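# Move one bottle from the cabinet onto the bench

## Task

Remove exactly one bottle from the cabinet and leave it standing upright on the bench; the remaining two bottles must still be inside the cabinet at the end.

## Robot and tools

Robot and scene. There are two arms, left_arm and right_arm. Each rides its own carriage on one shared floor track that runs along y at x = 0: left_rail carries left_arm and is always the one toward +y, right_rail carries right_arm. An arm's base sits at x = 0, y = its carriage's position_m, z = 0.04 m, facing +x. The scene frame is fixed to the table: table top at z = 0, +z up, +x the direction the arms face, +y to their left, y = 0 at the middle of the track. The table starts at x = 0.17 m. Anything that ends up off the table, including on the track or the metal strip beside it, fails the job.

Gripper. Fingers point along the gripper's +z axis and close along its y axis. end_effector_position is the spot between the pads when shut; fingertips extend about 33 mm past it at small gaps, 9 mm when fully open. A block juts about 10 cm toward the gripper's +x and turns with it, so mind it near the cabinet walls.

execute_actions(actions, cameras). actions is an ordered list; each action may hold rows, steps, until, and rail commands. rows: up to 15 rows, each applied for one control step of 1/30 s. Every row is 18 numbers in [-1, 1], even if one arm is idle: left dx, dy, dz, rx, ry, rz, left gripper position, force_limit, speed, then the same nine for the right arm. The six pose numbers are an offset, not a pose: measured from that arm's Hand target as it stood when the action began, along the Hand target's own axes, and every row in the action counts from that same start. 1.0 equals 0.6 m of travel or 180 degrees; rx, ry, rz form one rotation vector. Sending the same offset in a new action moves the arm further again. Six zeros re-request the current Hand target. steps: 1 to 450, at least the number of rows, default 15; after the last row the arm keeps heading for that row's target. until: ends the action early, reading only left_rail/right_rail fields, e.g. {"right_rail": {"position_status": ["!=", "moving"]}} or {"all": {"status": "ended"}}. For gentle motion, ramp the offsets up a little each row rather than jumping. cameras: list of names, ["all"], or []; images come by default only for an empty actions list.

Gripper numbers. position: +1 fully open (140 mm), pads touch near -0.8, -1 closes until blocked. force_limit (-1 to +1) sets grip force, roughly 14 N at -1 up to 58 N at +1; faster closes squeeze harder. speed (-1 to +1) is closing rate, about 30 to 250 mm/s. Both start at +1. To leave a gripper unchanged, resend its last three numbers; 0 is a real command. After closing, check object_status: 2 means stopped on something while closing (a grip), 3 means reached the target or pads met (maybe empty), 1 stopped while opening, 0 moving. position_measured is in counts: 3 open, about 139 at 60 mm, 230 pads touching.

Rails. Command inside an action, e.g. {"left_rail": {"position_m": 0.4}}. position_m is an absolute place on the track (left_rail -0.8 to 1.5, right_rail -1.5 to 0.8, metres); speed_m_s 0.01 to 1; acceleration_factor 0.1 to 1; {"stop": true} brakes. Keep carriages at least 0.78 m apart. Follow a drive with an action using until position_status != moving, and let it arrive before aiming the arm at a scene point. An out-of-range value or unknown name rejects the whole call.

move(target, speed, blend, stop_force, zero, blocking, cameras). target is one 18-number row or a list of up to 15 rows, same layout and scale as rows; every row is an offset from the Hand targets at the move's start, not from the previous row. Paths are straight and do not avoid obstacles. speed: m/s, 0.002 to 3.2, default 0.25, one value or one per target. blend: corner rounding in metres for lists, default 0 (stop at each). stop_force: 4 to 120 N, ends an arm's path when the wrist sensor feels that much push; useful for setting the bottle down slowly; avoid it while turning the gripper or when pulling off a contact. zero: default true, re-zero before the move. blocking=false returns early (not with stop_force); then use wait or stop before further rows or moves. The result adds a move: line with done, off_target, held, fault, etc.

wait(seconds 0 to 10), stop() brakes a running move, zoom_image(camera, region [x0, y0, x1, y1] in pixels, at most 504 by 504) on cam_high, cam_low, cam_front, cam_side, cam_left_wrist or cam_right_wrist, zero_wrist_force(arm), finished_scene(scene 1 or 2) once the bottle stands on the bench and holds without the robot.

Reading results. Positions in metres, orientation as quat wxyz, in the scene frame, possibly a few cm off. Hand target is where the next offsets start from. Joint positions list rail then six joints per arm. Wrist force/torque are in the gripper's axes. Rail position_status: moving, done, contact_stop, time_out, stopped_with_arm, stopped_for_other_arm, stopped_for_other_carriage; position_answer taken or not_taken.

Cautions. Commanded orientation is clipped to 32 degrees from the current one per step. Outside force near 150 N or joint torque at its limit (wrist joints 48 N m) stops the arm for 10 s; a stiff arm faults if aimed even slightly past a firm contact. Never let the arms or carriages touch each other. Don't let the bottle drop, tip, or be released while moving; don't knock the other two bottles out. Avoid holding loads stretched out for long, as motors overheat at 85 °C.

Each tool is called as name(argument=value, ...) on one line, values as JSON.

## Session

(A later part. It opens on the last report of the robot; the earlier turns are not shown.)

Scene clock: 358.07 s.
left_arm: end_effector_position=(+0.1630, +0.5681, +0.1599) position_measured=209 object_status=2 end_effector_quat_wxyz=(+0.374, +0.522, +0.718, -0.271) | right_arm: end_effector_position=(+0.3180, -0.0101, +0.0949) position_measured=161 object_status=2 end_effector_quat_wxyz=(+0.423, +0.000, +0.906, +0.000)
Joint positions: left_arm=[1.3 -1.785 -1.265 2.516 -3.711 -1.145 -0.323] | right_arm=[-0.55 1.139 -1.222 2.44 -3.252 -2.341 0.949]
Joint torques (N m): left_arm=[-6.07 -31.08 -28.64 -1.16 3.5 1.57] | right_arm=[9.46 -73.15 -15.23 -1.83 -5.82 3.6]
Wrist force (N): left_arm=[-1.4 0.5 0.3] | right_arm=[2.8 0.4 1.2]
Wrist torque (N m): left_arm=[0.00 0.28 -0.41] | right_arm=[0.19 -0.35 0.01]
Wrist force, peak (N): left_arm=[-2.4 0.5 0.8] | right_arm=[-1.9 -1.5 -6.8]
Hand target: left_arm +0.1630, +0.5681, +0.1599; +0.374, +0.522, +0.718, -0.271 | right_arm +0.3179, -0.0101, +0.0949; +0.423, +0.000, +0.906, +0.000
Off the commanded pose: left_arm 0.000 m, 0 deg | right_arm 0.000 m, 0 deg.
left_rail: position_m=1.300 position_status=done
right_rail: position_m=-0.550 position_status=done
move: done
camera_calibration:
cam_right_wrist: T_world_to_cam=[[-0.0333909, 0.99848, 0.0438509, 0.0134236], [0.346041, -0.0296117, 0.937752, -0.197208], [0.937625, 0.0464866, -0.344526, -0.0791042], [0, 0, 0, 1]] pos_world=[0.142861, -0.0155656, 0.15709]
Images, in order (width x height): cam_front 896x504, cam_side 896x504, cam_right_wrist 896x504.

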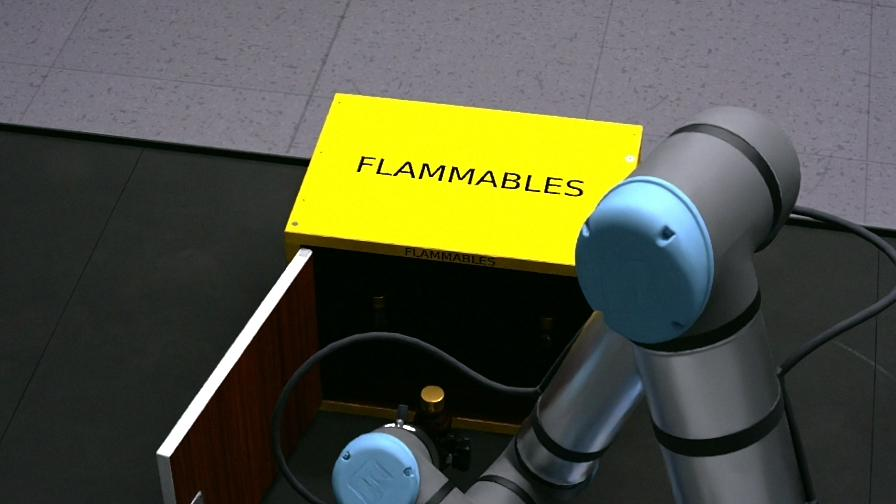

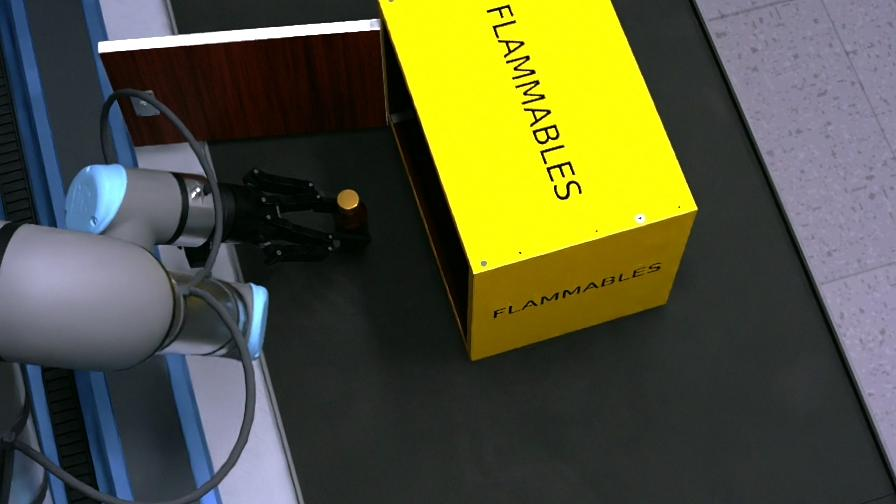

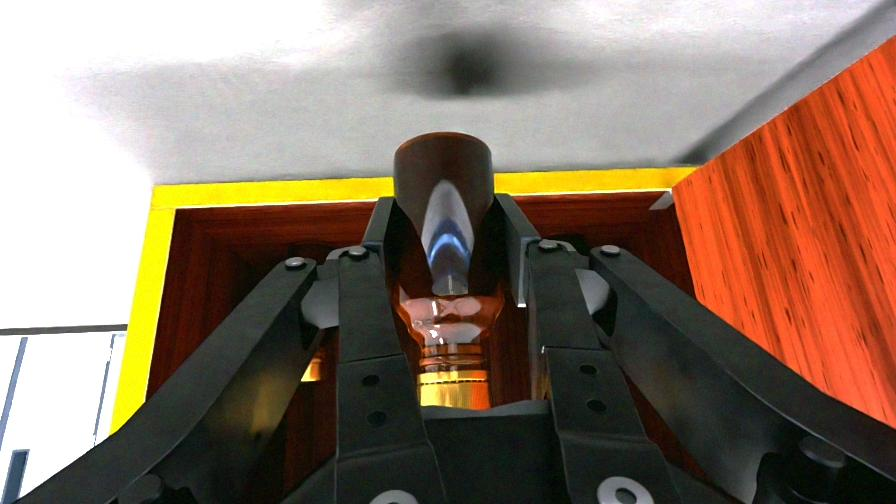

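move(target=[0,0,0,0,0,0,-1,-1,-1,0.0035,-0.0833,0.0683,0,0,0,-1,-0.5,-1], speed=0.1)

move(target=[0,0,0,0,0,0,-1,-1,-1,0.0383,0,0.0322,0,0,0,-1,-0.5,-1], speed=0.012, stop_force=6, cameras=["cam_right_wrist","cam_side","cam_front"])

Scene clock: 369.87 s.
left_arm: end_effector_position=(+0.1630, +0.5681, +0.1599) position_measured=209 object_status=2 end_effector_quat_wxyz=(+0.374, +0.522, +0.718, -0.271) | right_arm: end_effector_position=(+0.3480, -0.0600, +0.0670) position_measured=161 object_status=2 end_effector_quat_wxyz=(+0.423, +0.000, +0.906, +0.000)
Joint positions: left_arm=[1.3 -1.785 -1.265 2.516 -3.711 -1.145 -0.323] | right_arm=[-0.55 1.038 -1.16 2.521 -3.477 -2.292 0.828]
Joint torques (N m): left_arm=[-5.65 -30.16 -28.83 -1.55 3.7 1.92] | right_arm=[-13.1 -39.16 -8.69 -9.01 0.87 -3.18]
Wrist force (N): left_arm=[-1.8 0.2 0.2] | right_arm=[2.6 0.5 0.5]
Wrist torque (N m): left_arm=[-0.07 0.37 -0.41] | right_arm=[0.11 -0.31 0.17]
Wrist force, peak (N): left_arm=[-2.2 0.0 0.4] | right_arm=[3.5 0.4 1.5]
Hand target: left_arm +0.1630, +0.5681, +0.1599; +0.374, +0.522, +0.718, -0.271 | right_arm +0.3480, -0.0600, +0.0670; +0.423, +0.000, +0.906, +0.000
Off the commanded pose: left_arm 0.000 m, 0 deg | right_arm 0.000 m, 0 deg.
left_rail: position_m=1.300 position_status=done
right_rail: position_m=-0.550 position_status=done
move: done

Scene clock: 372.60 s.
left_arm: end_effector_position=(+0.1630, +0.5681, +0.1599) position_measured=209 object_status=2 end_effector_quat_wxyz=(+0.374, +0.522, +0.718, -0.271) | right_arm: end_effector_position=(+0.3480, -0.0600, +0.0470) position_measured=161 object_status=2 end_effector_quat_wxyz=(+0.423, +0.000, +0.906, +0.000)
Joint positions: left_arm=[1.3 -1.785 -1.265 2.516 -3.711 -1.145 -0.323] | right_arm=[-0.55 1.038 -1.105 2.52 -3.531 -2.292 0.828]
Joint torques (N m): left_arm=[-6.44 -30.47 -28.05 -1.26 3.95 1.74] | right_arm=[-8.77 -71.25 -4.53 -1.38 0.78 -0.94]
Wrist force (N): left_arm=[-1.6 0.6 0.5] | right_arm=[-0.8 0.2 -3.0]
Wrist torque (N m): left_arm=[0.03 0.35 -0.41] | right_arm=[0.00 -0.51 0.08]
Wrist force, peak (N): left_arm=[-2.1 0.5 0.6] | right_arm=[-13.3 -1.4 -15.6]
Hand target: left_arm +0.1630, +0.5681, +0.1599; +0.374, +0.522, +0.718, -0.271 | right_arm +0.3480, -0.0600, +0.0470; +0.423, +0.000, +0.906, +0.000 (not the last commanded pose)
Off the commanded pose: left_arm 0.000 m, 0 deg | right_arm 0.010 m, 0 deg.
left_rail: position_m=1.300 position_status=done
right_rail: position_m=-0.550 position_status=done
move: contact (right_arm)
camera_calibration:
cam_right_wrist: T_world_to_cam=[[-0.0333909, 0.99848, 0.0438509, 0.0663533], [0.346041, -0.0296117, 0.937752, -0.164184], [0.937625, 0.0464866, -0.344526, -0.12151], [0, 0, 0, 1]] pos_world=[0.172961, -0.0654656, 0.10919]
Images, in order (width x height): cam_front 896x504, cam_side 896x504, cam_right_wrist 896x504.

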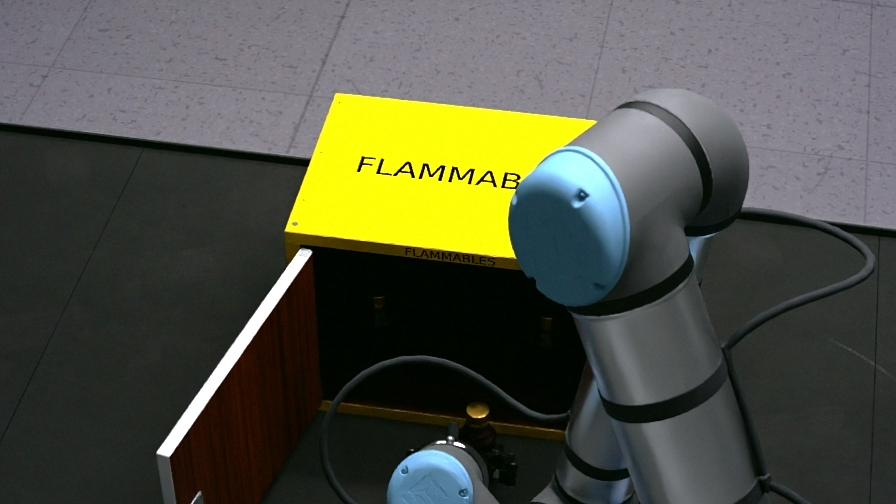

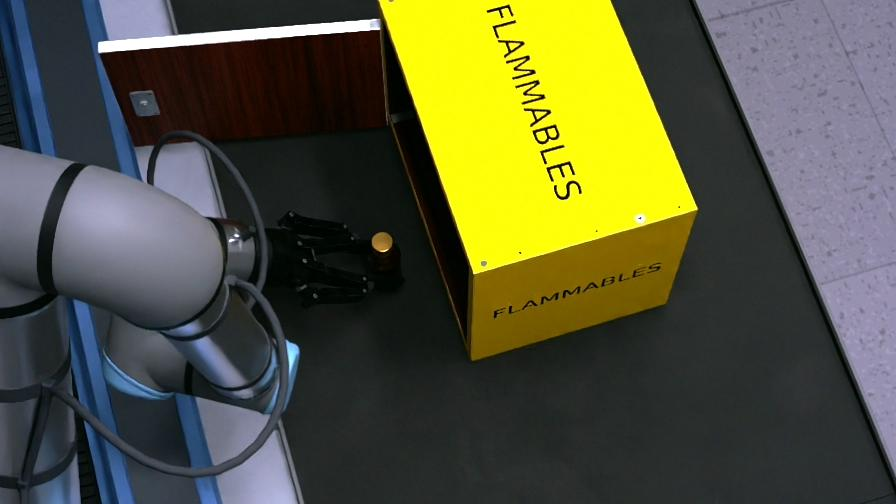

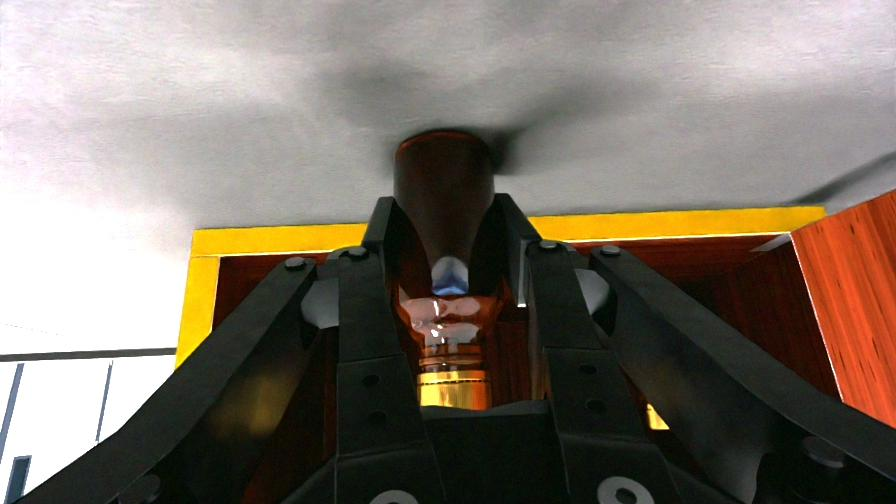

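execute_actions(actions=[{"rows":[[0,0,0,0,0,0,-1,-1,-1,0,0,0,0,0,0,0.15,-1,-1]],"steps":60}])

move(target=[[0,0,0,0,0,0,-1,-1,-1,0,0,-0.15,0,0,0,0.15,-1,-1],[0,0,0,0,0,0,-1,-1,-1,-0.2,-0.1,-0.33,0,0,0,0.15,-1,-1]], speed=0.15, blend=0.02, cameras=["cam_right_wrist","cam_side","cam_front"])

Scene clock: 381.70 s.
left_arm: end_effector_position=(+0.1630, +0.5681, +0.1599) position_measured=209 object_status=2 end_effector_quat_wxyz=(+0.374, +0.522, +0.718, -0.271) | right_arm: end_effector_position=(+0.3480, -0.0600, +0.0470) position_measured=110 object_status=3 end_effector_quat_wxyz=(+0.423, +0.000, +0.906, +0.000)
Joint positions: left_arm=[1.3 -1.785 -1.265 2.516 -3.711 -1.145 -0.323] | right_arm=[-0.55 1.038 -1.105 2.52 -3.531 -2.292 0.828]
Joint torques (N m): left_arm=[-6.16 -29.27 -29.07 -1.35 3.79 1.61] | right_arm=[4.43 -71.33 -7.6 -4.99 0.69 3.1]
Wrist force (N): left_arm=[-1.7 0.2 1.0] | right_arm=[0.6 -0.6 -2.2]
Wrist torque (N m): left_arm=[-0.06 0.35 -0.42] | right_arm=[-0.11 -0.35 0.15]
Wrist force, peak (N): left_arm=[-2.1 1.0 0.5] | right_arm=[-0.9 0.0 -3.5]
Hand target: left_arm +0.1630, +0.5681, +0.1599; +0.374, +0.522, +0.718, -0.271 | right_arm +0.3480, -0.0600, +0.0470; +0.423, +0.000, +0.906, +0.000
Off the commanded pose: left_arm 0.000 m, 0 deg | right_arm 0.000 m, 0 deg.
left_rail: position_m=1.300 position_status=done
right_rail: position_m=-0.550 position_status=done

Scene clock: 384.00 s.
left_arm: end_effector_position=(+0.1630, +0.5681, +0.1599) position_measured=209 object_status=2 end_effector_quat_wxyz=(+0.374, +0.522, +0.718, -0.271) | right_arm: end_effector_position=(+0.2733, -0.1200, +0.2661) position_measured=110 object_status=3 end_effector_quat_wxyz=(+0.423, +0.000, +0.906, +0.000)
Joint positions: left_arm=[1.3 -1.785 -1.265 2.516 -3.711 -1.145 -0.323] | right_arm=[-0.55 1.126 -1.788 2.536 -2.794 -2.335 0.932]
Joint torques (N m): left_arm=[-7.25 -30.53 -28.79 -1.52 3.7 1.12] | right_arm=[-15.23 -36 -42.9 -1.24 0.83 2.97]
Wrist force (N): left_arm=[-1.6 0.4 0.6] | right_arm=[1.0 -0.4 -1.9]
Wrist torque (N m): left_arm=[-0.03 0.33 -0.41] | right_arm=[0.00 -0.46 0.12]
Wrist force, peak (N): left_arm=[-2.3 0.6 0.8] | right_arm=[-0.7 -1.1 -3.1]
Hand target: left_arm +0.1630, +0.5681, +0.1599; +0.374, +0.522, +0.718, -0.271 | right_arm +0.2733, -0.1200, +0.2662; +0.423, +0.000, +0.906, +0.000
Off the commanded pose: left_arm 0.000 m, 0 deg | right_arm 0.000 m, 0 deg.
left_rail: position_m=1.300 position_status=done
right_rail: position_m=-0.550 position_status=done
move: done
camera_calibration:
cam_right_wrist: T_world_to_cam=[[-0.0334234, 0.998483, 0.0437565, 0.114195], [0.346038, -0.029512, 0.937756, -0.345561], [0.937625, 0.0464845, -0.344527, 0.0268055], [0, 0, 0, 1]] pos_world=[0.0982605, -0.125466, 0.32829]
Images, in order (width x height): cam_front 896x504, cam_side 896x504, cam_right_wrist 896x504.

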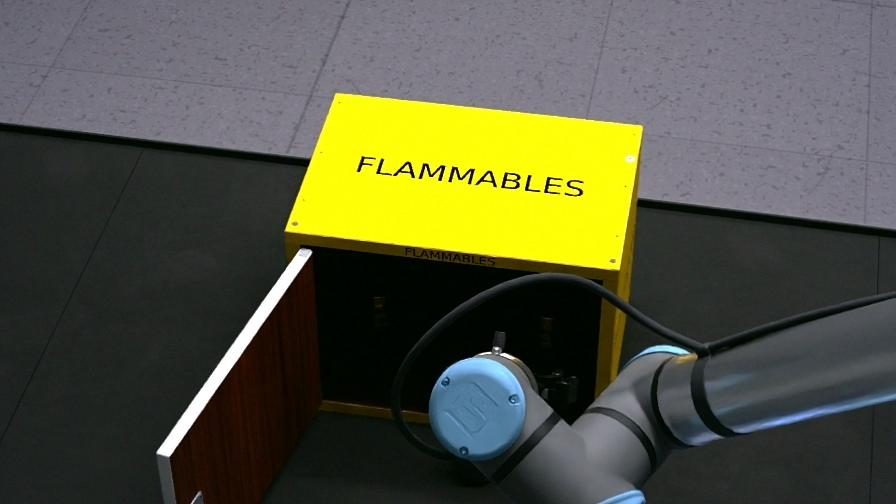

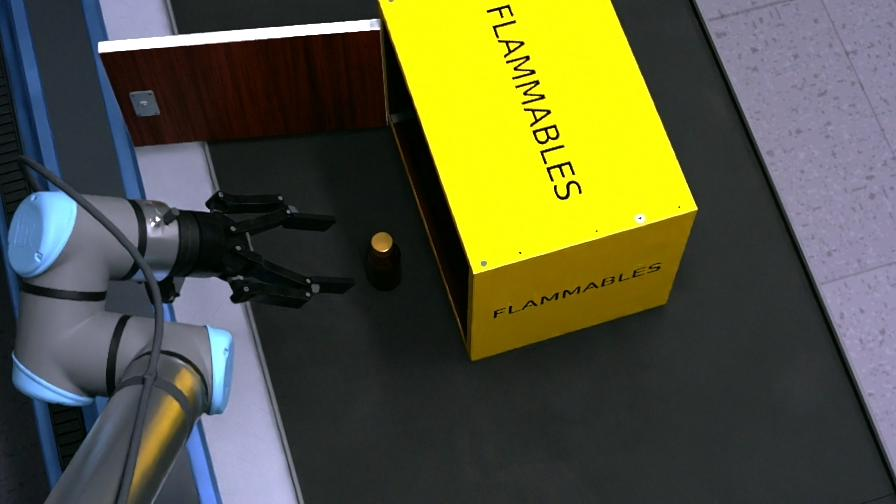

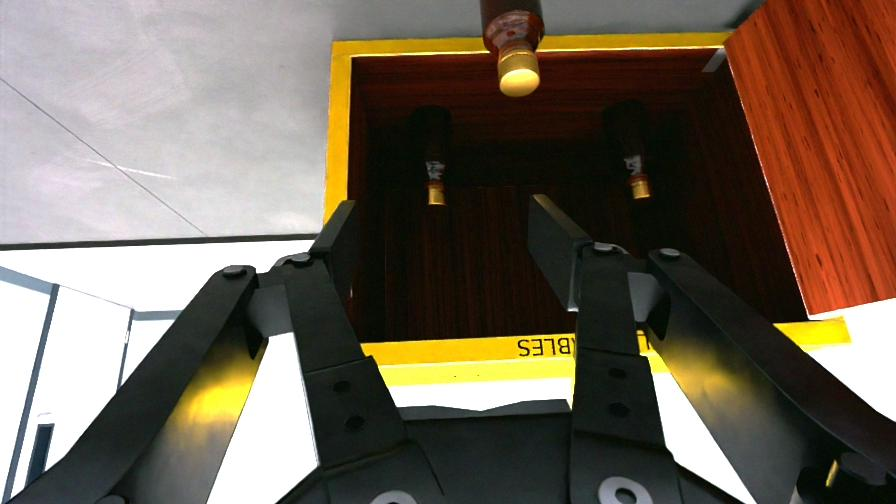

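move(target=[[0,0,0,0,0,0,-1,-1,-1,0.2,0.1,0.18,0,0,0,0.15,-1,-1],[0,0,0,0,0,0,-1,-1,-1,0.2,0.1,0.33,0,0,0,0.15,-1,-1]], speed=0.12, blend=0.01)

execute_actions(actions=[{"rows":[[0,0,0,0,0,0,-1,-1,-1,0,0,0,0,0,0,-1,-0.5,-1]],"steps":90}], cameras=["cam_right_wrist"])

Scene clock: 395.63 s.
left_arm: end_effector_position=(+0.1630, +0.5681, +0.1599) position_measured=209 object_status=2 end_effector_quat_wxyz=(+0.374, +0.522, +0.718, -0.271) | right_arm: end_effector_position=(+0.3480, -0.0600, +0.0471) position_measured=110 object_status=3 end_effector_quat_wxyz=(+0.423, +0.000, +0.906, +0.000)
Joint positions: left_arm=[1.3 -1.785 -1.265 2.516 -3.711 -1.145 -0.323] | right_arm=[-0.55 1.038 -1.105 2.52 -3.531 -2.292 0.828]
Joint torques (N m): left_arm=[-5.82 -31.03 -28.09 -1.65 3.67 1.12] | right_arm=[-16.48 -38.64 -17.95 -8.27 0.96 -2.65]
Wrist force (N): left_arm=[-1.3 0.1 0.1] | right_arm=[0.9 -0.3 -2.2]
Wrist torque (N m): left_arm=[-0.09 0.28 -0.42] | right_arm=[-0.04 -0.43 0.15]
Wrist force, peak (N): left_arm=[-2.2 0.6 0.5] | right_arm=[-0.6 -1.0 -3.1]
Hand target: left_arm +0.1630, +0.5681, +0.1599; +0.374, +0.522, +0.718, -0.271 | right_arm +0.3480, -0.0600, +0.0470; +0.423, +0.000, +0.906, +0.000
Off the commanded pose: left_arm 0.000 m, 0 deg | right_arm 0.000 m, 0 deg.
left_rail: position_m=1.300 position_status=done
right_rail: position_m=-0.550 position_status=done
move: done

Scene clock: 398.83 s.
left_arm: end_effector_position=(+0.1630, +0.5681, +0.1599) position_measured=209 object_status=2 end_effector_quat_wxyz=(+0.374, +0.522, +0.718, -0.271) | right_arm: end_effector_position=(+0.3480, -0.0600, +0.0470) position_measured=161 object_status=2 end_effector_quat_wxyz=(+0.423, +0.000, +0.906, +0.000)
Joint positions: left_arm=[1.3 -1.785 -1.265 2.516 -3.711 -1.145 -0.323] | right_arm=[-0.55 1.038 -1.105 2.52 -3.531 -2.292 0.828]
Joint torques (N m): left_arm=[-7.63 -30.71 -28.59 -1.42 4.02 0.79] | right_arm=[-13.54 -38.77 -13.74 -3.91 0.36 -1.96]
Wrist force (N): left_arm=[-1.6 0.1 0.4] | right_arm=[-1.0 -1.1 -5.0]
Wrist torque (N m): left_arm=[-0.11 0.34 -0.41] | right_arm=[0.02 -0.44 0.06]
Wrist force, peak (N): left_arm=[-2.2 0.5 0.4] | right_arm=[-0.7 -0.8 -5.6]
Hand target: left_arm +0.1630, +0.5681, +0.1599; +0.374, +0.522, +0.718, -0.271 | right_arm +0.3480, -0.0600, +0.0470; +0.423, +0.000, +0.906, +0.000
Off the commanded pose: left_arm 0.000 m, 0 deg | right_arm 0.000 m, 0 deg.
left_rail: position_m=1.300 position_status=done
right_rail: position_m=-0.550 position_status=done
camera_calibration:
cam_right_wrist: T_world_to_cam=[[-0.0333909, 0.99848, 0.0438509, 0.0663533], [0.346041, -0.0296117, 0.937752, -0.164184], [0.937625, 0.0464866, -0.344526, -0.12151], [0, 0, 0, 1]] pos_world=[0.172961, -0.0654656, 0.10919]
Images, in order (width x height): cam_right_wrist 896x504.

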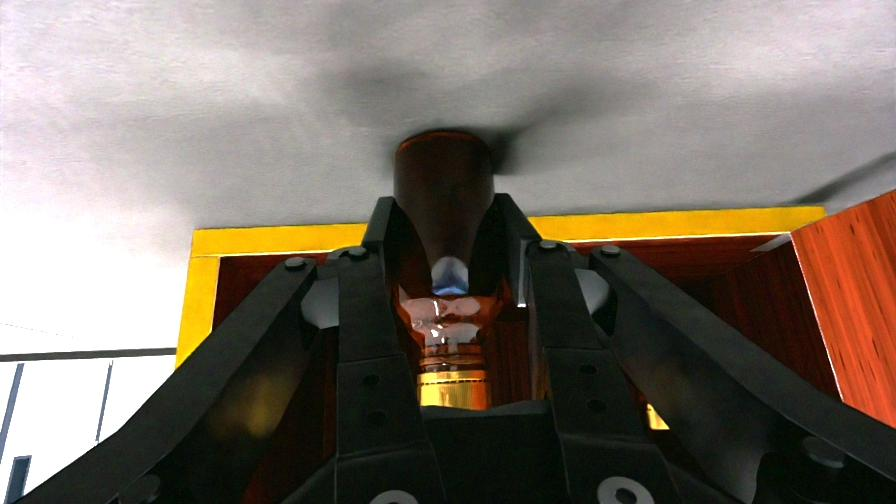

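move(target=[0,0,0,0,0,0,-1,-1,-1,-0.0638,0,-0.0536,0,0,0,-1,-0.5,-1], speed=0.08)

execute_actions(actions=[{"right_rail":{"position_m":-0.95,"acceleration_factor":0.5,"speed_m_s":0.3},"steps":200,"until":{"right_rail":{"position_status":["!=","moving"]}}}])

move(target=[[0,0,0,0,0,0,-1,-1,-1,0.0468,0,0.0393,0,0,0,-1,-0.5,-1]], speed=0.06)

move(target=[0,0,0,0,0,0,-1,-1,-1,0.03,0,0.0252,0,0,0,-1,-0.5,-1], speed=0.012, stop_force=6, cameras=["cam_right_wrist","cam_high"])

Scene clock: 406.90 s.
left_arm: end_effector_position=(+0.1630, +0.5681, +0.1599) position_measured=209 object_status=2 end_effector_quat_wxyz=(+0.374, +0.522, +0.718, -0.271) | right_arm: end_effector_position=(+0.3480, -0.0601, +0.0970) position_measured=161 object_status=2 end_effector_quat_wxyz=(+0.423, +0.000, +0.906, +0.000)
Joint positions: left_arm=[1.3 -1.785 -1.265 2.516 -3.711 -1.145 -0.323] | right_arm=[-0.55 1.038 -1.242 2.518 -3.393 -2.292 0.828]
Joint torques (N m): left_arm=[-6.75 -30.91 -29.03 -1.56 3.67 1.15] | right_arm=[9.21 -68.63 -24.91 -2.82 -4.8 3.37]
Wrist force (N): left_arm=[-1.5 0.3 0.6] | right_arm=[2.9 -0.3 -0.5]
Wrist torque (N m): left_arm=[-0.05 0.33 -0.42] | right_arm=[-0.09 -0.36 0.07]
Wrist force, peak (N): left_arm=[-2.1 0.4 1.0] | right_arm=[-1.3 -0.9 -5.5]
Hand target: left_arm +0.1630, +0.5681, +0.1599; +0.374, +0.522, +0.718, -0.271 | right_arm +0.3479, -0.0601, +0.0970; +0.423, +0.000, +0.906, +0.000
Off the commanded pose: left_arm 0.000 m, 0 deg | right_arm 0.000 m, 0 deg.
left_rail: position_m=1.300 position_status=done
right_rail: position_m=-0.550 position_status=done
move: done

Scene clock: 409.60 s.
left_arm: end_effector_position=(+0.1630, +0.5681, +0.1599) position_measured=209 object_status=2 end_effector_quat_wxyz=(+0.374, +0.522, +0.718, -0.271) | right_arm: end_effector_position=(+0.3479, -0.4600, +0.0970) position_measured=161 object_status=2 end_effector_quat_wxyz=(+0.423, +0.000, +0.906, +0.000)
Joint positions: left_arm=[1.3 -1.785 -1.265 2.516 -3.711 -1.145 -0.323] | right_arm=[-0.95 1.038 -1.242 2.518 -3.392 -2.292 0.828]
Joint torques (N m): left_arm=[-5.84 -29.19 -27.11 -1.34 3.97 0.7] | right_arm=[8.29 -59.43 -14.07 -3.17 -3.72 3.5]
Wrist force (N): left_arm=[-2.0 0.7 0.4] | right_arm=[3.3 -0.7 -0.8]
Wrist torque (N m): left_arm=[0.04 0.43 -0.41] | right_arm=[-0.17 -0.45 0.06]
Wrist force, peak (N): left_arm=[-2.0 0.7 0.4] | right_arm=[3.5 0.0 -0.5]
Hand target: left_arm +0.1630, +0.5681, +0.1599; +0.374, +0.522, +0.718, -0.271 | right_arm +0.3479, -0.4600, +0.0970; +0.423, +0.000, +0.906, +0.000
Tool commands: left_gripper/position=-1.0 left_gripper/force_limit=-1.0 left_gripper/speed=-1.0 right_gripper/position=-1.0 right_gripper/force_limit=-0.5 right_gripper/speed=-1.0
Off the commanded pose: left_arm 0.000 m, 0 deg | right_arm 0.000 m, 0 deg.
left_rail: position_m=1.300 position_status=done
right_rail: position_m=-0.950 speed_m_s=0.30 position_status=done

Scene clock: 410.67 s.
left_arm: end_effector_position=(+0.1630, +0.5681, +0.1599) position_measured=209 object_status=2 end_effector_quat_wxyz=(+0.374, +0.522, +0.718, -0.271) | right_arm: end_effector_position=(+0.3479, -0.4601, +0.0604) position_measured=161 object_status=2 end_effector_quat_wxyz=(+0.423, +0.000, +0.906, +0.000)
Joint positions: left_arm=[1.3 -1.785 -1.265 2.516 -3.711 -1.145 -0.323] | right_arm=[-0.95 1.038 -1.142 2.521 -3.495 -2.292 0.828]
Joint torques (N m): left_arm=[-7.17 -31.59 -28.95 -1.06 3.82 0.83] | right_arm=[-8.26 -36.55 -15.81 -8.56 0.6 -2.7]
Wrist force (N): left_arm=[-1.9 0.2 0.4] | right_arm=[2.8 -0.6 -0.7]
Wrist torque (N m): left_arm=[-0.07 0.40 -0.41] | right_arm=[-0.12 -0.37 0.09]
Wrist force, peak (N): left_arm=[-2.3 0.4 0.7] | right_arm=[3.5 -0.7 -0.3]
Hand target: left_arm +0.1630, +0.5681, +0.1599; +0.374, +0.522, +0.718, -0.271 | right_arm +0.3480, -0.4600, +0.0604; +0.423, +0.000, +0.906, +0.000
Off the commanded pose: left_arm 0.000 m, 0 deg | right_arm 0.000 m, 0 deg.
left_rail: position_m=1.300 position_status=done
right_rail: position_m=-0.950 speed_m_s=0.30 position_status=done
move: done

Scene clock: 412.87 s.
left_arm: end_effector_position=(+0.1630, +0.5681, +0.1599) position_measured=209 object_status=2 end_effector_quat_wxyz=(+0.374, +0.522, +0.718, -0.271) | right_arm: end_effector_position=(+0.3480, -0.4600, +0.0471) position_measured=161 object_status=2 end_effector_quat_wxyz=(+0.423, +0.000, +0.906, +0.000)
Joint positions: left_arm=[1.3 -1.785 -1.265 2.516 -3.711 -1.145 -0.323] | right_arm=[-0.95 1.038 -1.106 2.52 -3.531 -2.292 0.828]
Joint torques (N m): left_arm=[-7.22 -31.58 -28.15 -1.23 3.74 0.7] | right_arm=[-10.38 -71.08 -5.1 -1.81 0.2 -2.23]
Wrist force (N): left_arm=[-1.7 0.3 0.4] | right_arm=[0.7 -1.4 -1.6]
Wrist torque (N m): left_arm=[-0.05 0.36 -0.42] | right_arm=[-0.17 -0.30 0.03]
Wrist force, peak (N): left_arm=[-2.1 0.5 0.6] | right_arm=[-11.5 -1.8 -13.1]
Hand target: left_arm +0.1630, +0.5681, +0.1599; +0.374, +0.522, +0.718, -0.271 | right_arm +0.3480, -0.4600, +0.0471; +0.423, +0.000, +0.906, +0.000 (not the last commanded pose)
Off the commanded pose: left_arm 0.000 m, 0 deg | right_arm 0.010 m, 0 deg.
left_rail: position_m=1.300 position_status=done
right_rail: position_m=-0.950 speed_m_s=0.30 position_status=done
move: contact (right_arm)
camera_calibration:
cam_right_wrist: T_world_to_cam=[[-0.0333895, 0.99848, 0.043851, 0.465741], [0.34616, -0.0296063, 0.937708, -0.176135], [0.937581, 0.046489, -0.344645, -0.102859], [0, 0, 0, 1]] pos_world=[0.17296, -0.465466, 0.109291]
Images, in order (width x height): cam_high 896x504, cam_right_wrist 896x504.

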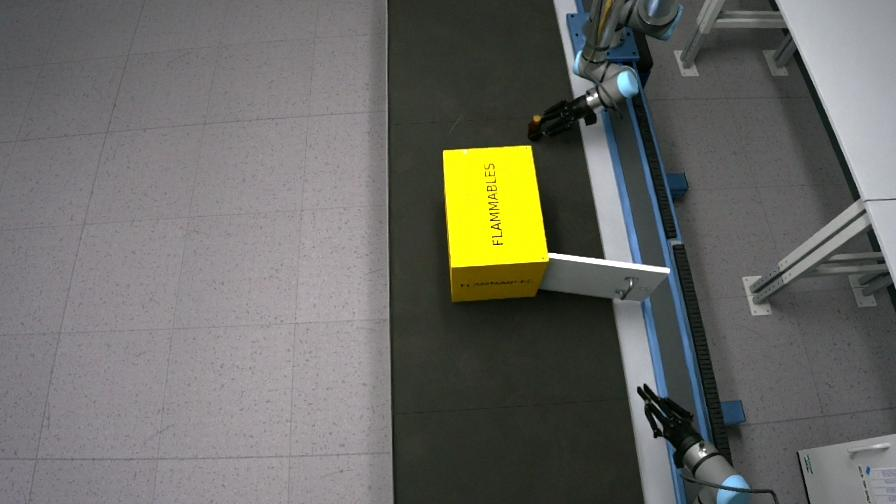

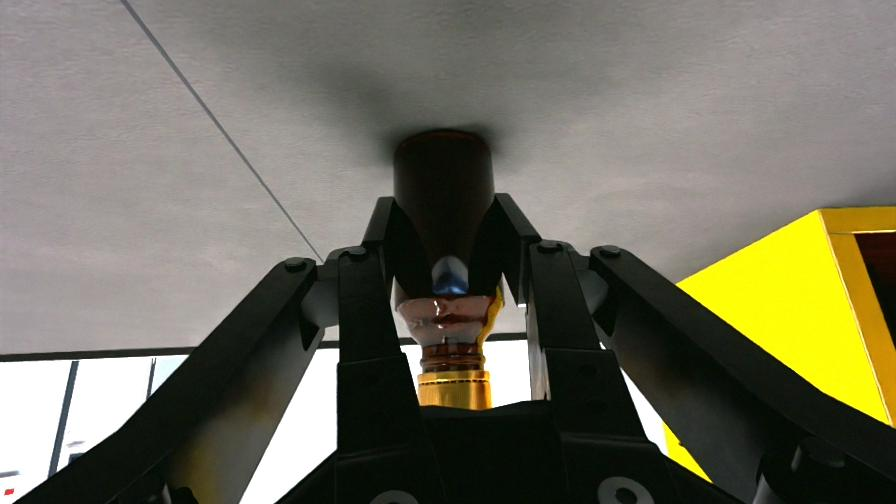

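execute_actions(actions=[{"rows":[[0,0,0,0,0,0,-1,-1,-1,0,0,0,0,0,0,0.15,-1,-1]],"steps":60}])

move(target=[[0.0212,0.0593,-0.0302,-0.123,0,-0.086,-1,-1,-1,0,0,-0.15,0,0,0,0.15,-1,-1],[0.0212,0.0593,-0.0302,-0.123,0,-0.086,-1,-1,-1,-0.2,-0.1,-0.33,0,0,0,0.15,-1,-1]], speed=0.15, blend=0.02)

execute_actions(actions=[{"left_rail":{"position_m":1.0,"acceleration_factor":0.5},"steps":200,"until":{"left_rail":{"position_status":["!=","moving"]}}}], cameras=["cam_left_wrist","cam_side","cam_high"])

Scene clock: 433.90 s.
left_arm: end_effector_position=(+0.1630, +0.5681, +0.1599) position_measured=209 object_status=2 end_effector_quat_wxyz=(+0.374, +0.522, +0.718, -0.271) | right_arm: end_effector_position=(+0.3480, -0.4600, +0.0471) position_measured=110 object_status=3 end_effector_quat_wxyz=(+0.423, +0.000, +0.906, +0.000)
Joint positions: left_arm=[1.3 -1.785 -1.265 2.516 -3.711 -1.145 -0.323] | right_arm=[-0.95 1.038 -1.106 2.52 -3.531 -2.292 0.828]
Joint torques (N m): left_arm=[-6.32 -31.39 -27.73 -1.4 3.8 0.81] | right_arm=[-7.37 -66.28 -16.12 -5.88 0.7 -2.49]
Wrist force (N): left_arm=[-1.5 0.2 0.5] | right_arm=[0.6 -1.2 -2.3]
Wrist torque (N m): left_arm=[-0.09 0.32 -0.42] | right_arm=[-0.23 -0.37 0.08]
Wrist force, peak (N): left_arm=[-2.2 0.3 0.9] | right_arm=[0.5 -1.5 -2.9]
Hand target: left_arm +0.1630, +0.5681, +0.1599; +0.374, +0.522, +0.718, -0.271 | right_arm +0.3480, -0.4600, +0.0471; +0.423, +0.000, +0.906, +0.000
Off the commanded pose: left_arm 0.000 m, 0 deg | right_arm 0.000 m, 0 deg.
left_rail: position_m=1.300 position_status=done
right_rail: position_m=-0.950 speed_m_s=0.30 position_status=done

Scene clock: 437.17 s.
left_arm: end_effector_position=(+0.1900, +0.6002, +0.1599) position_measured=209 object_status=2 end_effector_quat_wxyz=(+0.427, +0.340, +0.819, -0.176) | right_arm: end_effector_position=(+0.2733, -0.5200, +0.2662) position_measured=110 object_status=3 end_effector_quat_wxyz=(+0.423, +0.000, +0.906, +0.000)
Joint positions: left_arm=[1.3 -1.939 -1.346 2.5 -3.248 -0.724 -0.913] | right_arm=[-0.95 1.126 -1.788 2.536 -2.794 -2.335 0.932]
Joint torques (N m): left_arm=[-11.49 -65.95 -33.78 -1.42 5.36 -4.38] | right_arm=[-14.53 -34.94 -43.91 -1.69 1.2 2.9]
Wrist force (N): left_arm=[-1.8 0.5 0.6] | right_arm=[0.6 -1.2 -2.1]
Wrist torque (N m): left_arm=[0.00 0.44 -0.25] | right_arm=[-0.19 -0.37 0.12]
Wrist force, peak (N): left_arm=[-2.2 0.6 1.0] | right_arm=[-0.8 -1.9 -3.3]
Hand target: left_arm +0.1900, +0.6002, +0.1599; +0.427, +0.340, +0.819, -0.176 | right_arm +0.2733, -0.5200, +0.2663; +0.423, +0.000, +0.906, +0.000
Off the commanded pose: left_arm 0.000 m, 0 deg | right_arm 0.000 m, 0 deg.
left_rail: position_m=1.300 position_status=done
right_rail: position_m=-0.950 speed_m_s=0.30 position_status=done
move: done

Scene clock: 439.53 s.
left_arm: end_effector_position=(+0.1900, +0.3001, +0.1599) position_measured=209 object_status=2 end_effector_quat_wxyz=(+0.427, +0.340, +0.819, -0.176) | right_arm: end_effector_position=(+0.2733, -0.5200, +0.2663) position_measured=110 object_status=3 end_effector_quat_wxyz=(+0.423, +0.000, +0.906, +0.000)
Joint positions: left_arm=[1 -1.939 -1.346 2.5 -3.248 -0.724 -0.913] | right_arm=[-0.95 1.126 -1.788 2.536 -2.794 -2.335 0.932]
Joint torques (N m): left_arm=[-4.23 -36.73 -23.2 -2.42 4.31 -4.01] | right_arm=[-14.61 -36.66 -43.94 -1.52 0.78 3.52]
Wrist force (N): left_arm=[-1.4 0.5 0.8] | right_arm=[0.5 -1.1 -2.0]
Wrist torque (N m): left_arm=[0.01 0.36 -0.25] | right_arm=[-0.14 -0.35 0.12]
Wrist force, peak (N): left_arm=[-2.4 -0.2 0.9] | right_arm=[1.1 -1.8 -2.1]
Hand target: left_arm +0.1900, +0.3002, +0.1599; +0.427, +0.340, +0.819, -0.176 | right_arm +0.2733, -0.5200, +0.2663; +0.423, +0.000, +0.906, +0.000
Tool commands: left_gripper/position=-1.0 left_gripper/force_limit=-1.0 left_gripper/speed=-1.0 right_gripper/position=+0.15 right_gripper/force_limit=-1.0 right_gripper/speed=-1.0
Off the commanded pose: left_arm 0.000 m, 0 deg | right_arm 0.000 m, 0 deg.
left_rail: position_m=1.000 position_status=done
right_rail: position_m=-0.950 speed_m_s=0.30 position_status=done
camera_calibration:
cam_left_wrist: T_world_to_cam=[[0.689869, 0.723325, -0.0296747, -0.338619], [0.186397, -0.137868, 0.972753, -0.152241], [0.699526, -0.676604, -0.229936, 0.291348], [0, 0, 0, 1]] pos_world=[0.0581748, 0.421069, 0.205036]
Images, in order (width x height): cam_high 896x504, cam_side 896x504, cam_left_wrist 896x504.

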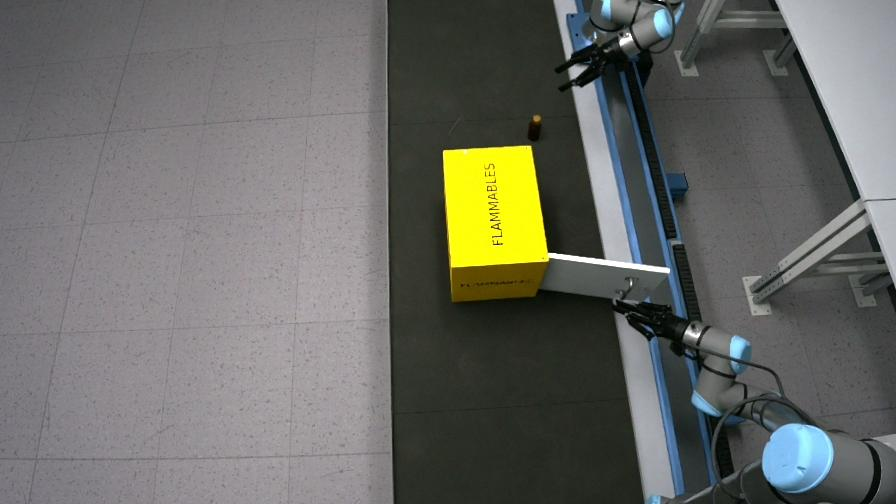

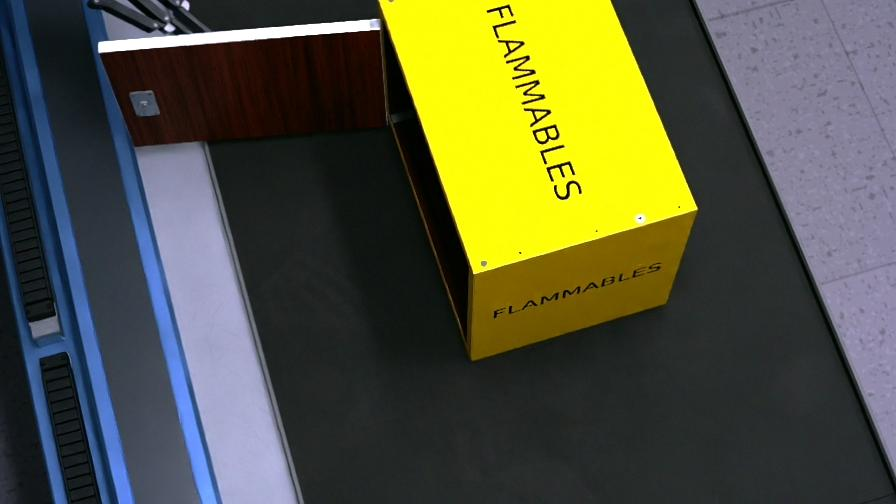

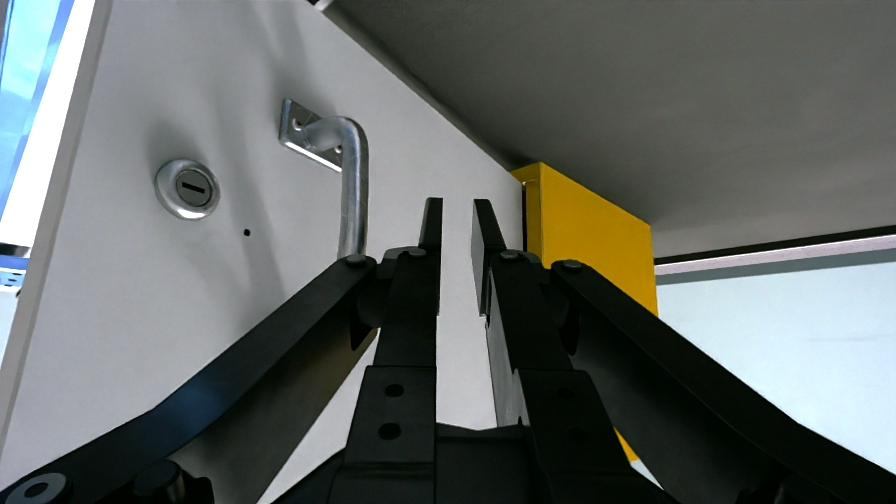

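move(target=[[-0.0508,0.0177,0.0724,0,0,0,-1,-1,-1,0,0,0,0,0,0,0.15,-1,-1],[-0.1354,-0.0825,0.193,0,0,0,-1,-1,-1,0,0,0,0,0,0,0.15,-1,-1],[-0.1835,-0.1213,0.2615,0,0,0,-1,-1,-1,0,0,0,0,0,0,0.15,-1,-1],[-0.237,-0.1296,0.3378,0,0,0,-1,-1,-1,0,0,0,0,0,0,0.15,-1,-1],[-0.2877,-0.1048,0.4101,0,0,0,-1,-1,-1,0,0,0,0,0,0,0.15,-1,-1]], speed=0.07, blend=0.015, stop_force=60, cameras=["cam_left_wrist","cam_side","cam_high"])

Scene clock: 460.00 s.
left_arm: end_effector_position=(+0.3581, +0.0432, +0.1601) position_measured=209 object_status=2 end_effector_quat_wxyz=(+0.427, +0.340, +0.819, -0.176) | right_arm: end_effector_position=(+0.2733, -0.5200, +0.2663) position_measured=110 object_status=3 end_effector_quat_wxyz=(+0.423, +0.000, +0.906, +0.000)
Joint positions: left_arm=[1 -1.589 -0.991 1.933 -3.294 -0.94 -0.536] | right_arm=[-0.95 1.126 -1.788 2.536 -2.794 -2.335 0.932]
Joint torques (N m): left_arm=[19.36 -62.61 -43.9 -1.5 -0.76 3.5] | right_arm=[-8.93 -35.32 -43.5 -1.3 0.68 3.03]
Wrist force (N): left_arm=[1.6 -0.1 -5.2] | right_arm=[0.5 -1.1 -1.9]
Wrist torque (N m): left_arm=[-0.02 0.31 -0.44] | right_arm=[-0.16 -0.35 0.11]
Wrist force, peak (N): left_arm=[2.2 3.8 -5.0] | right_arm=[1.2 -1.5 -2.4]
Hand target: left_arm +0.3581, +0.0432, +0.1601; +0.427, +0.340, +0.819, -0.176 | right_arm +0.2733, -0.5200, +0.2663; +0.423, +0.000, +0.906, +0.000
Off the commanded pose: left_arm 0.000 m, 0 deg | right_arm 0.000 m, 0 deg.
left_rail: position_m=1.000 position_status=done
right_rail: position_m=-0.950 speed_m_s=0.30 position_status=done
move: done
camera_calibration:
cam_left_wrist: T_world_to_cam=[[0.689869, 0.723325, -0.0296747, -0.268685], [0.186397, -0.137868, 0.972753, -0.219201], [0.699526, -0.676604, -0.229936, -0.0000837697], [0, 0, 0, 1]] pos_world=[0.226275, 0.164069, 0.205236]
Images, in order (width x height): cam_high 896x504, cam_side 896x504, cam_left_wrist 896x504.

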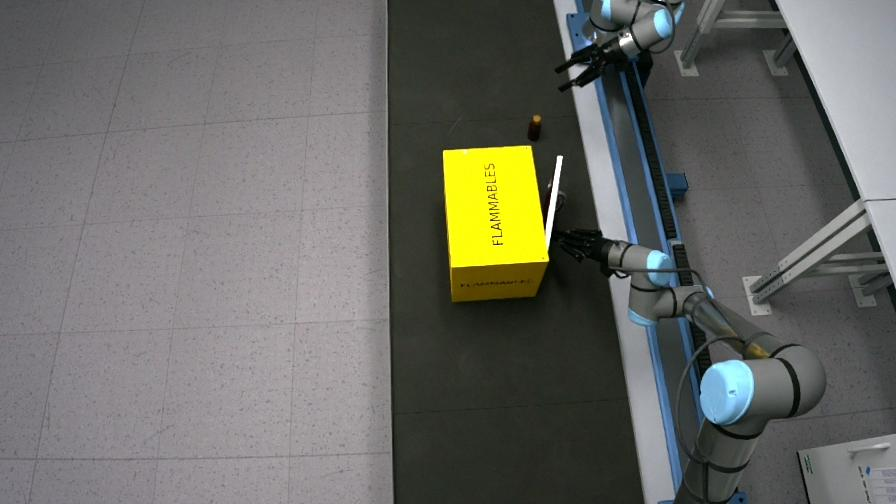

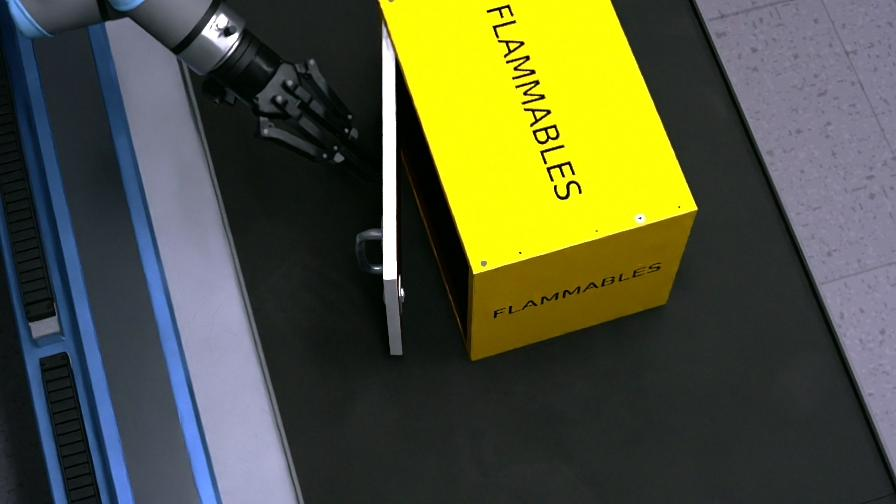

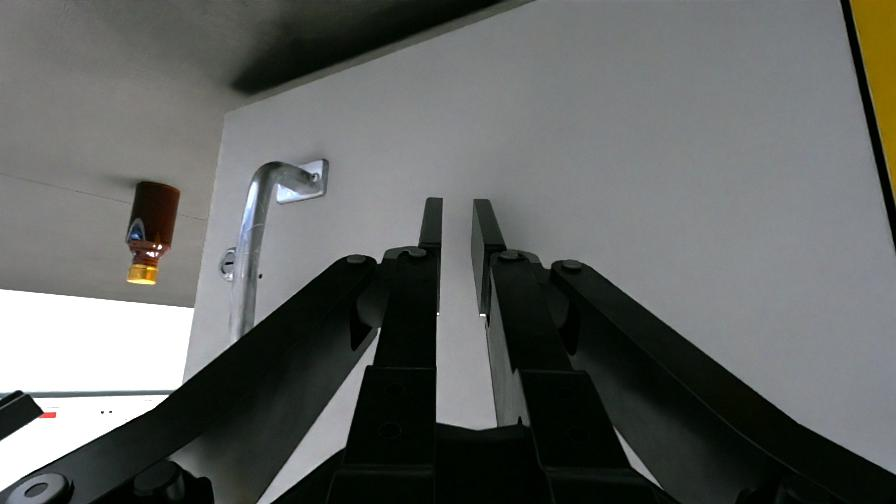

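move(target=[[-0.0339,0.0377,0.0483,0,0,0,-1,-1,-1,0,0,0,0,0,0,0.15,-1,-1],[-0.0575,0.0766,0.082,0,0,0,-1,-1,-1,0,0,0,0,0,0,0.15,-1,-1]], speed=0.03, blend=0.01, stop_force=25, cameras=["cam_left_wrist","cam_side","cam_front"])

Scene clock: 468.23 s.
left_arm: end_effector_position=(+0.4001, +0.0345, +0.1602) position_measured=209 object_status=2 end_effector_quat_wxyz=(+0.427, +0.340, +0.819, -0.176) | right_arm: end_effector_position=(+0.2733, -0.5200, +0.2663) position_measured=110 object_status=3 end_effector_quat_wxyz=(+0.423, +0.000, +0.906, +0.000)
Joint positions: left_arm=[1 -1.534 -0.967 1.891 -3.302 -0.979 -0.489] | right_arm=[-0.95 1.126 -1.788 2.536 -2.794 -2.335 0.932]
Joint torques (N m): left_arm=[-4.82 -107.94 -20.11 -0.88 3.78 -3.92] | right_arm=[-5.91 -35.22 -42.77 -1.86 0.99 3.09]
Wrist force (N): left_arm=[-0.2 -3.9 -0.6] | right_arm=[0.7 -1.4 -1.7]
Wrist torque (N m): left_arm=[-0.01 0.36 -0.31] | right_arm=[-0.21 -0.39 0.12]
Wrist force, peak (N): left_arm=[15.9 -15.9 -34.2] | right_arm=[1.0 -1.2 -2.6]
Hand target: left_arm +0.4001, +0.0345, +0.1602; +0.427, +0.340, +0.819, -0.176 (not the last commanded pose) | right_arm +0.2733, -0.5200, +0.2663; +0.423, +0.000, +0.906, +0.000
Off the commanded pose: left_arm 0.033 m, 0 deg | right_arm 0.000 m, 0 deg.
left_rail: position_m=1.000 position_status=done
right_rail: position_m=-0.950 speed_m_s=0.30 position_status=done
move: contact (left_arm); path passed 0 of 2 targets
camera_calibration:
cam_left_wrist: T_world_to_cam=[[0.68998, 0.723221, -0.0296387, -0.291457], [0.18642, -0.137987, 0.972732, -0.228296], [0.699411, -0.676691, -0.230031, -0.0351955], [0, 0, 0, 1]] pos_world=[0.268275, 0.15547, 0.205336]
Images, in order (width x height): cam_front 896x504, cam_side 896x504, cam_left_wrist 896x504.

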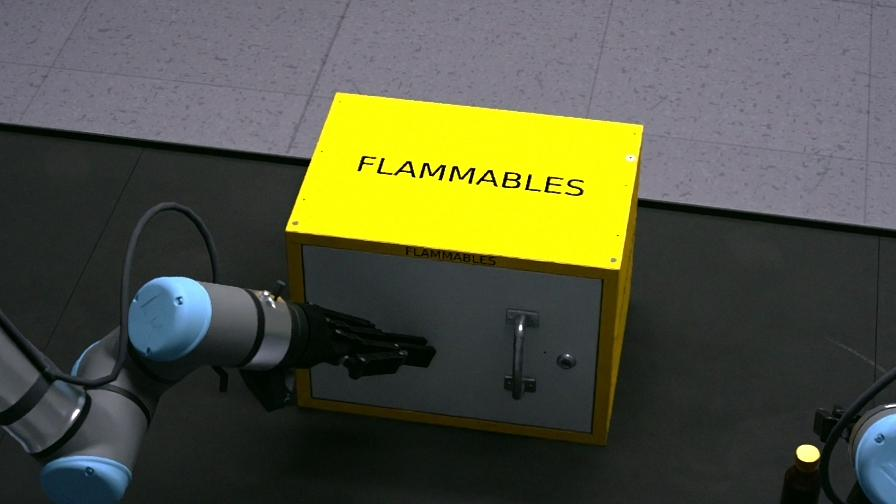

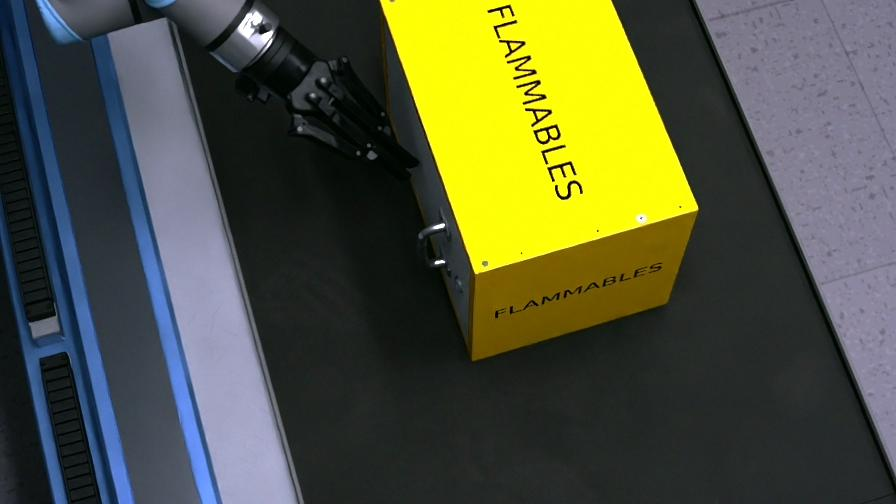

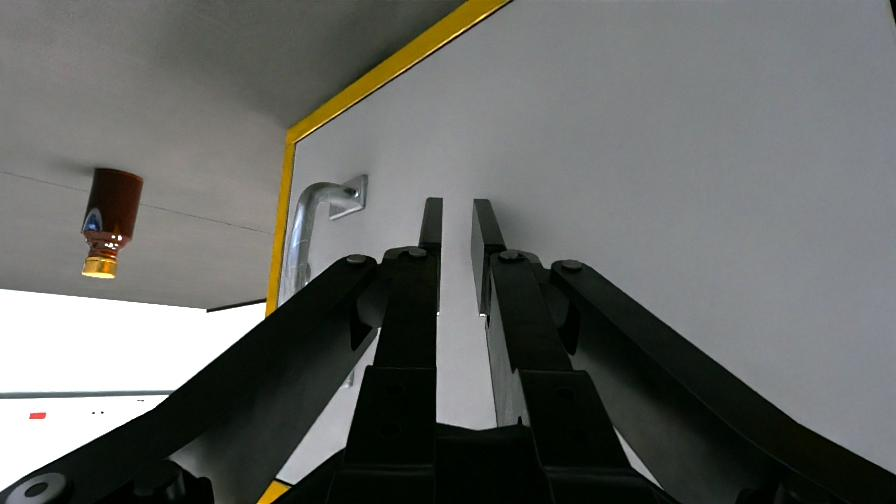

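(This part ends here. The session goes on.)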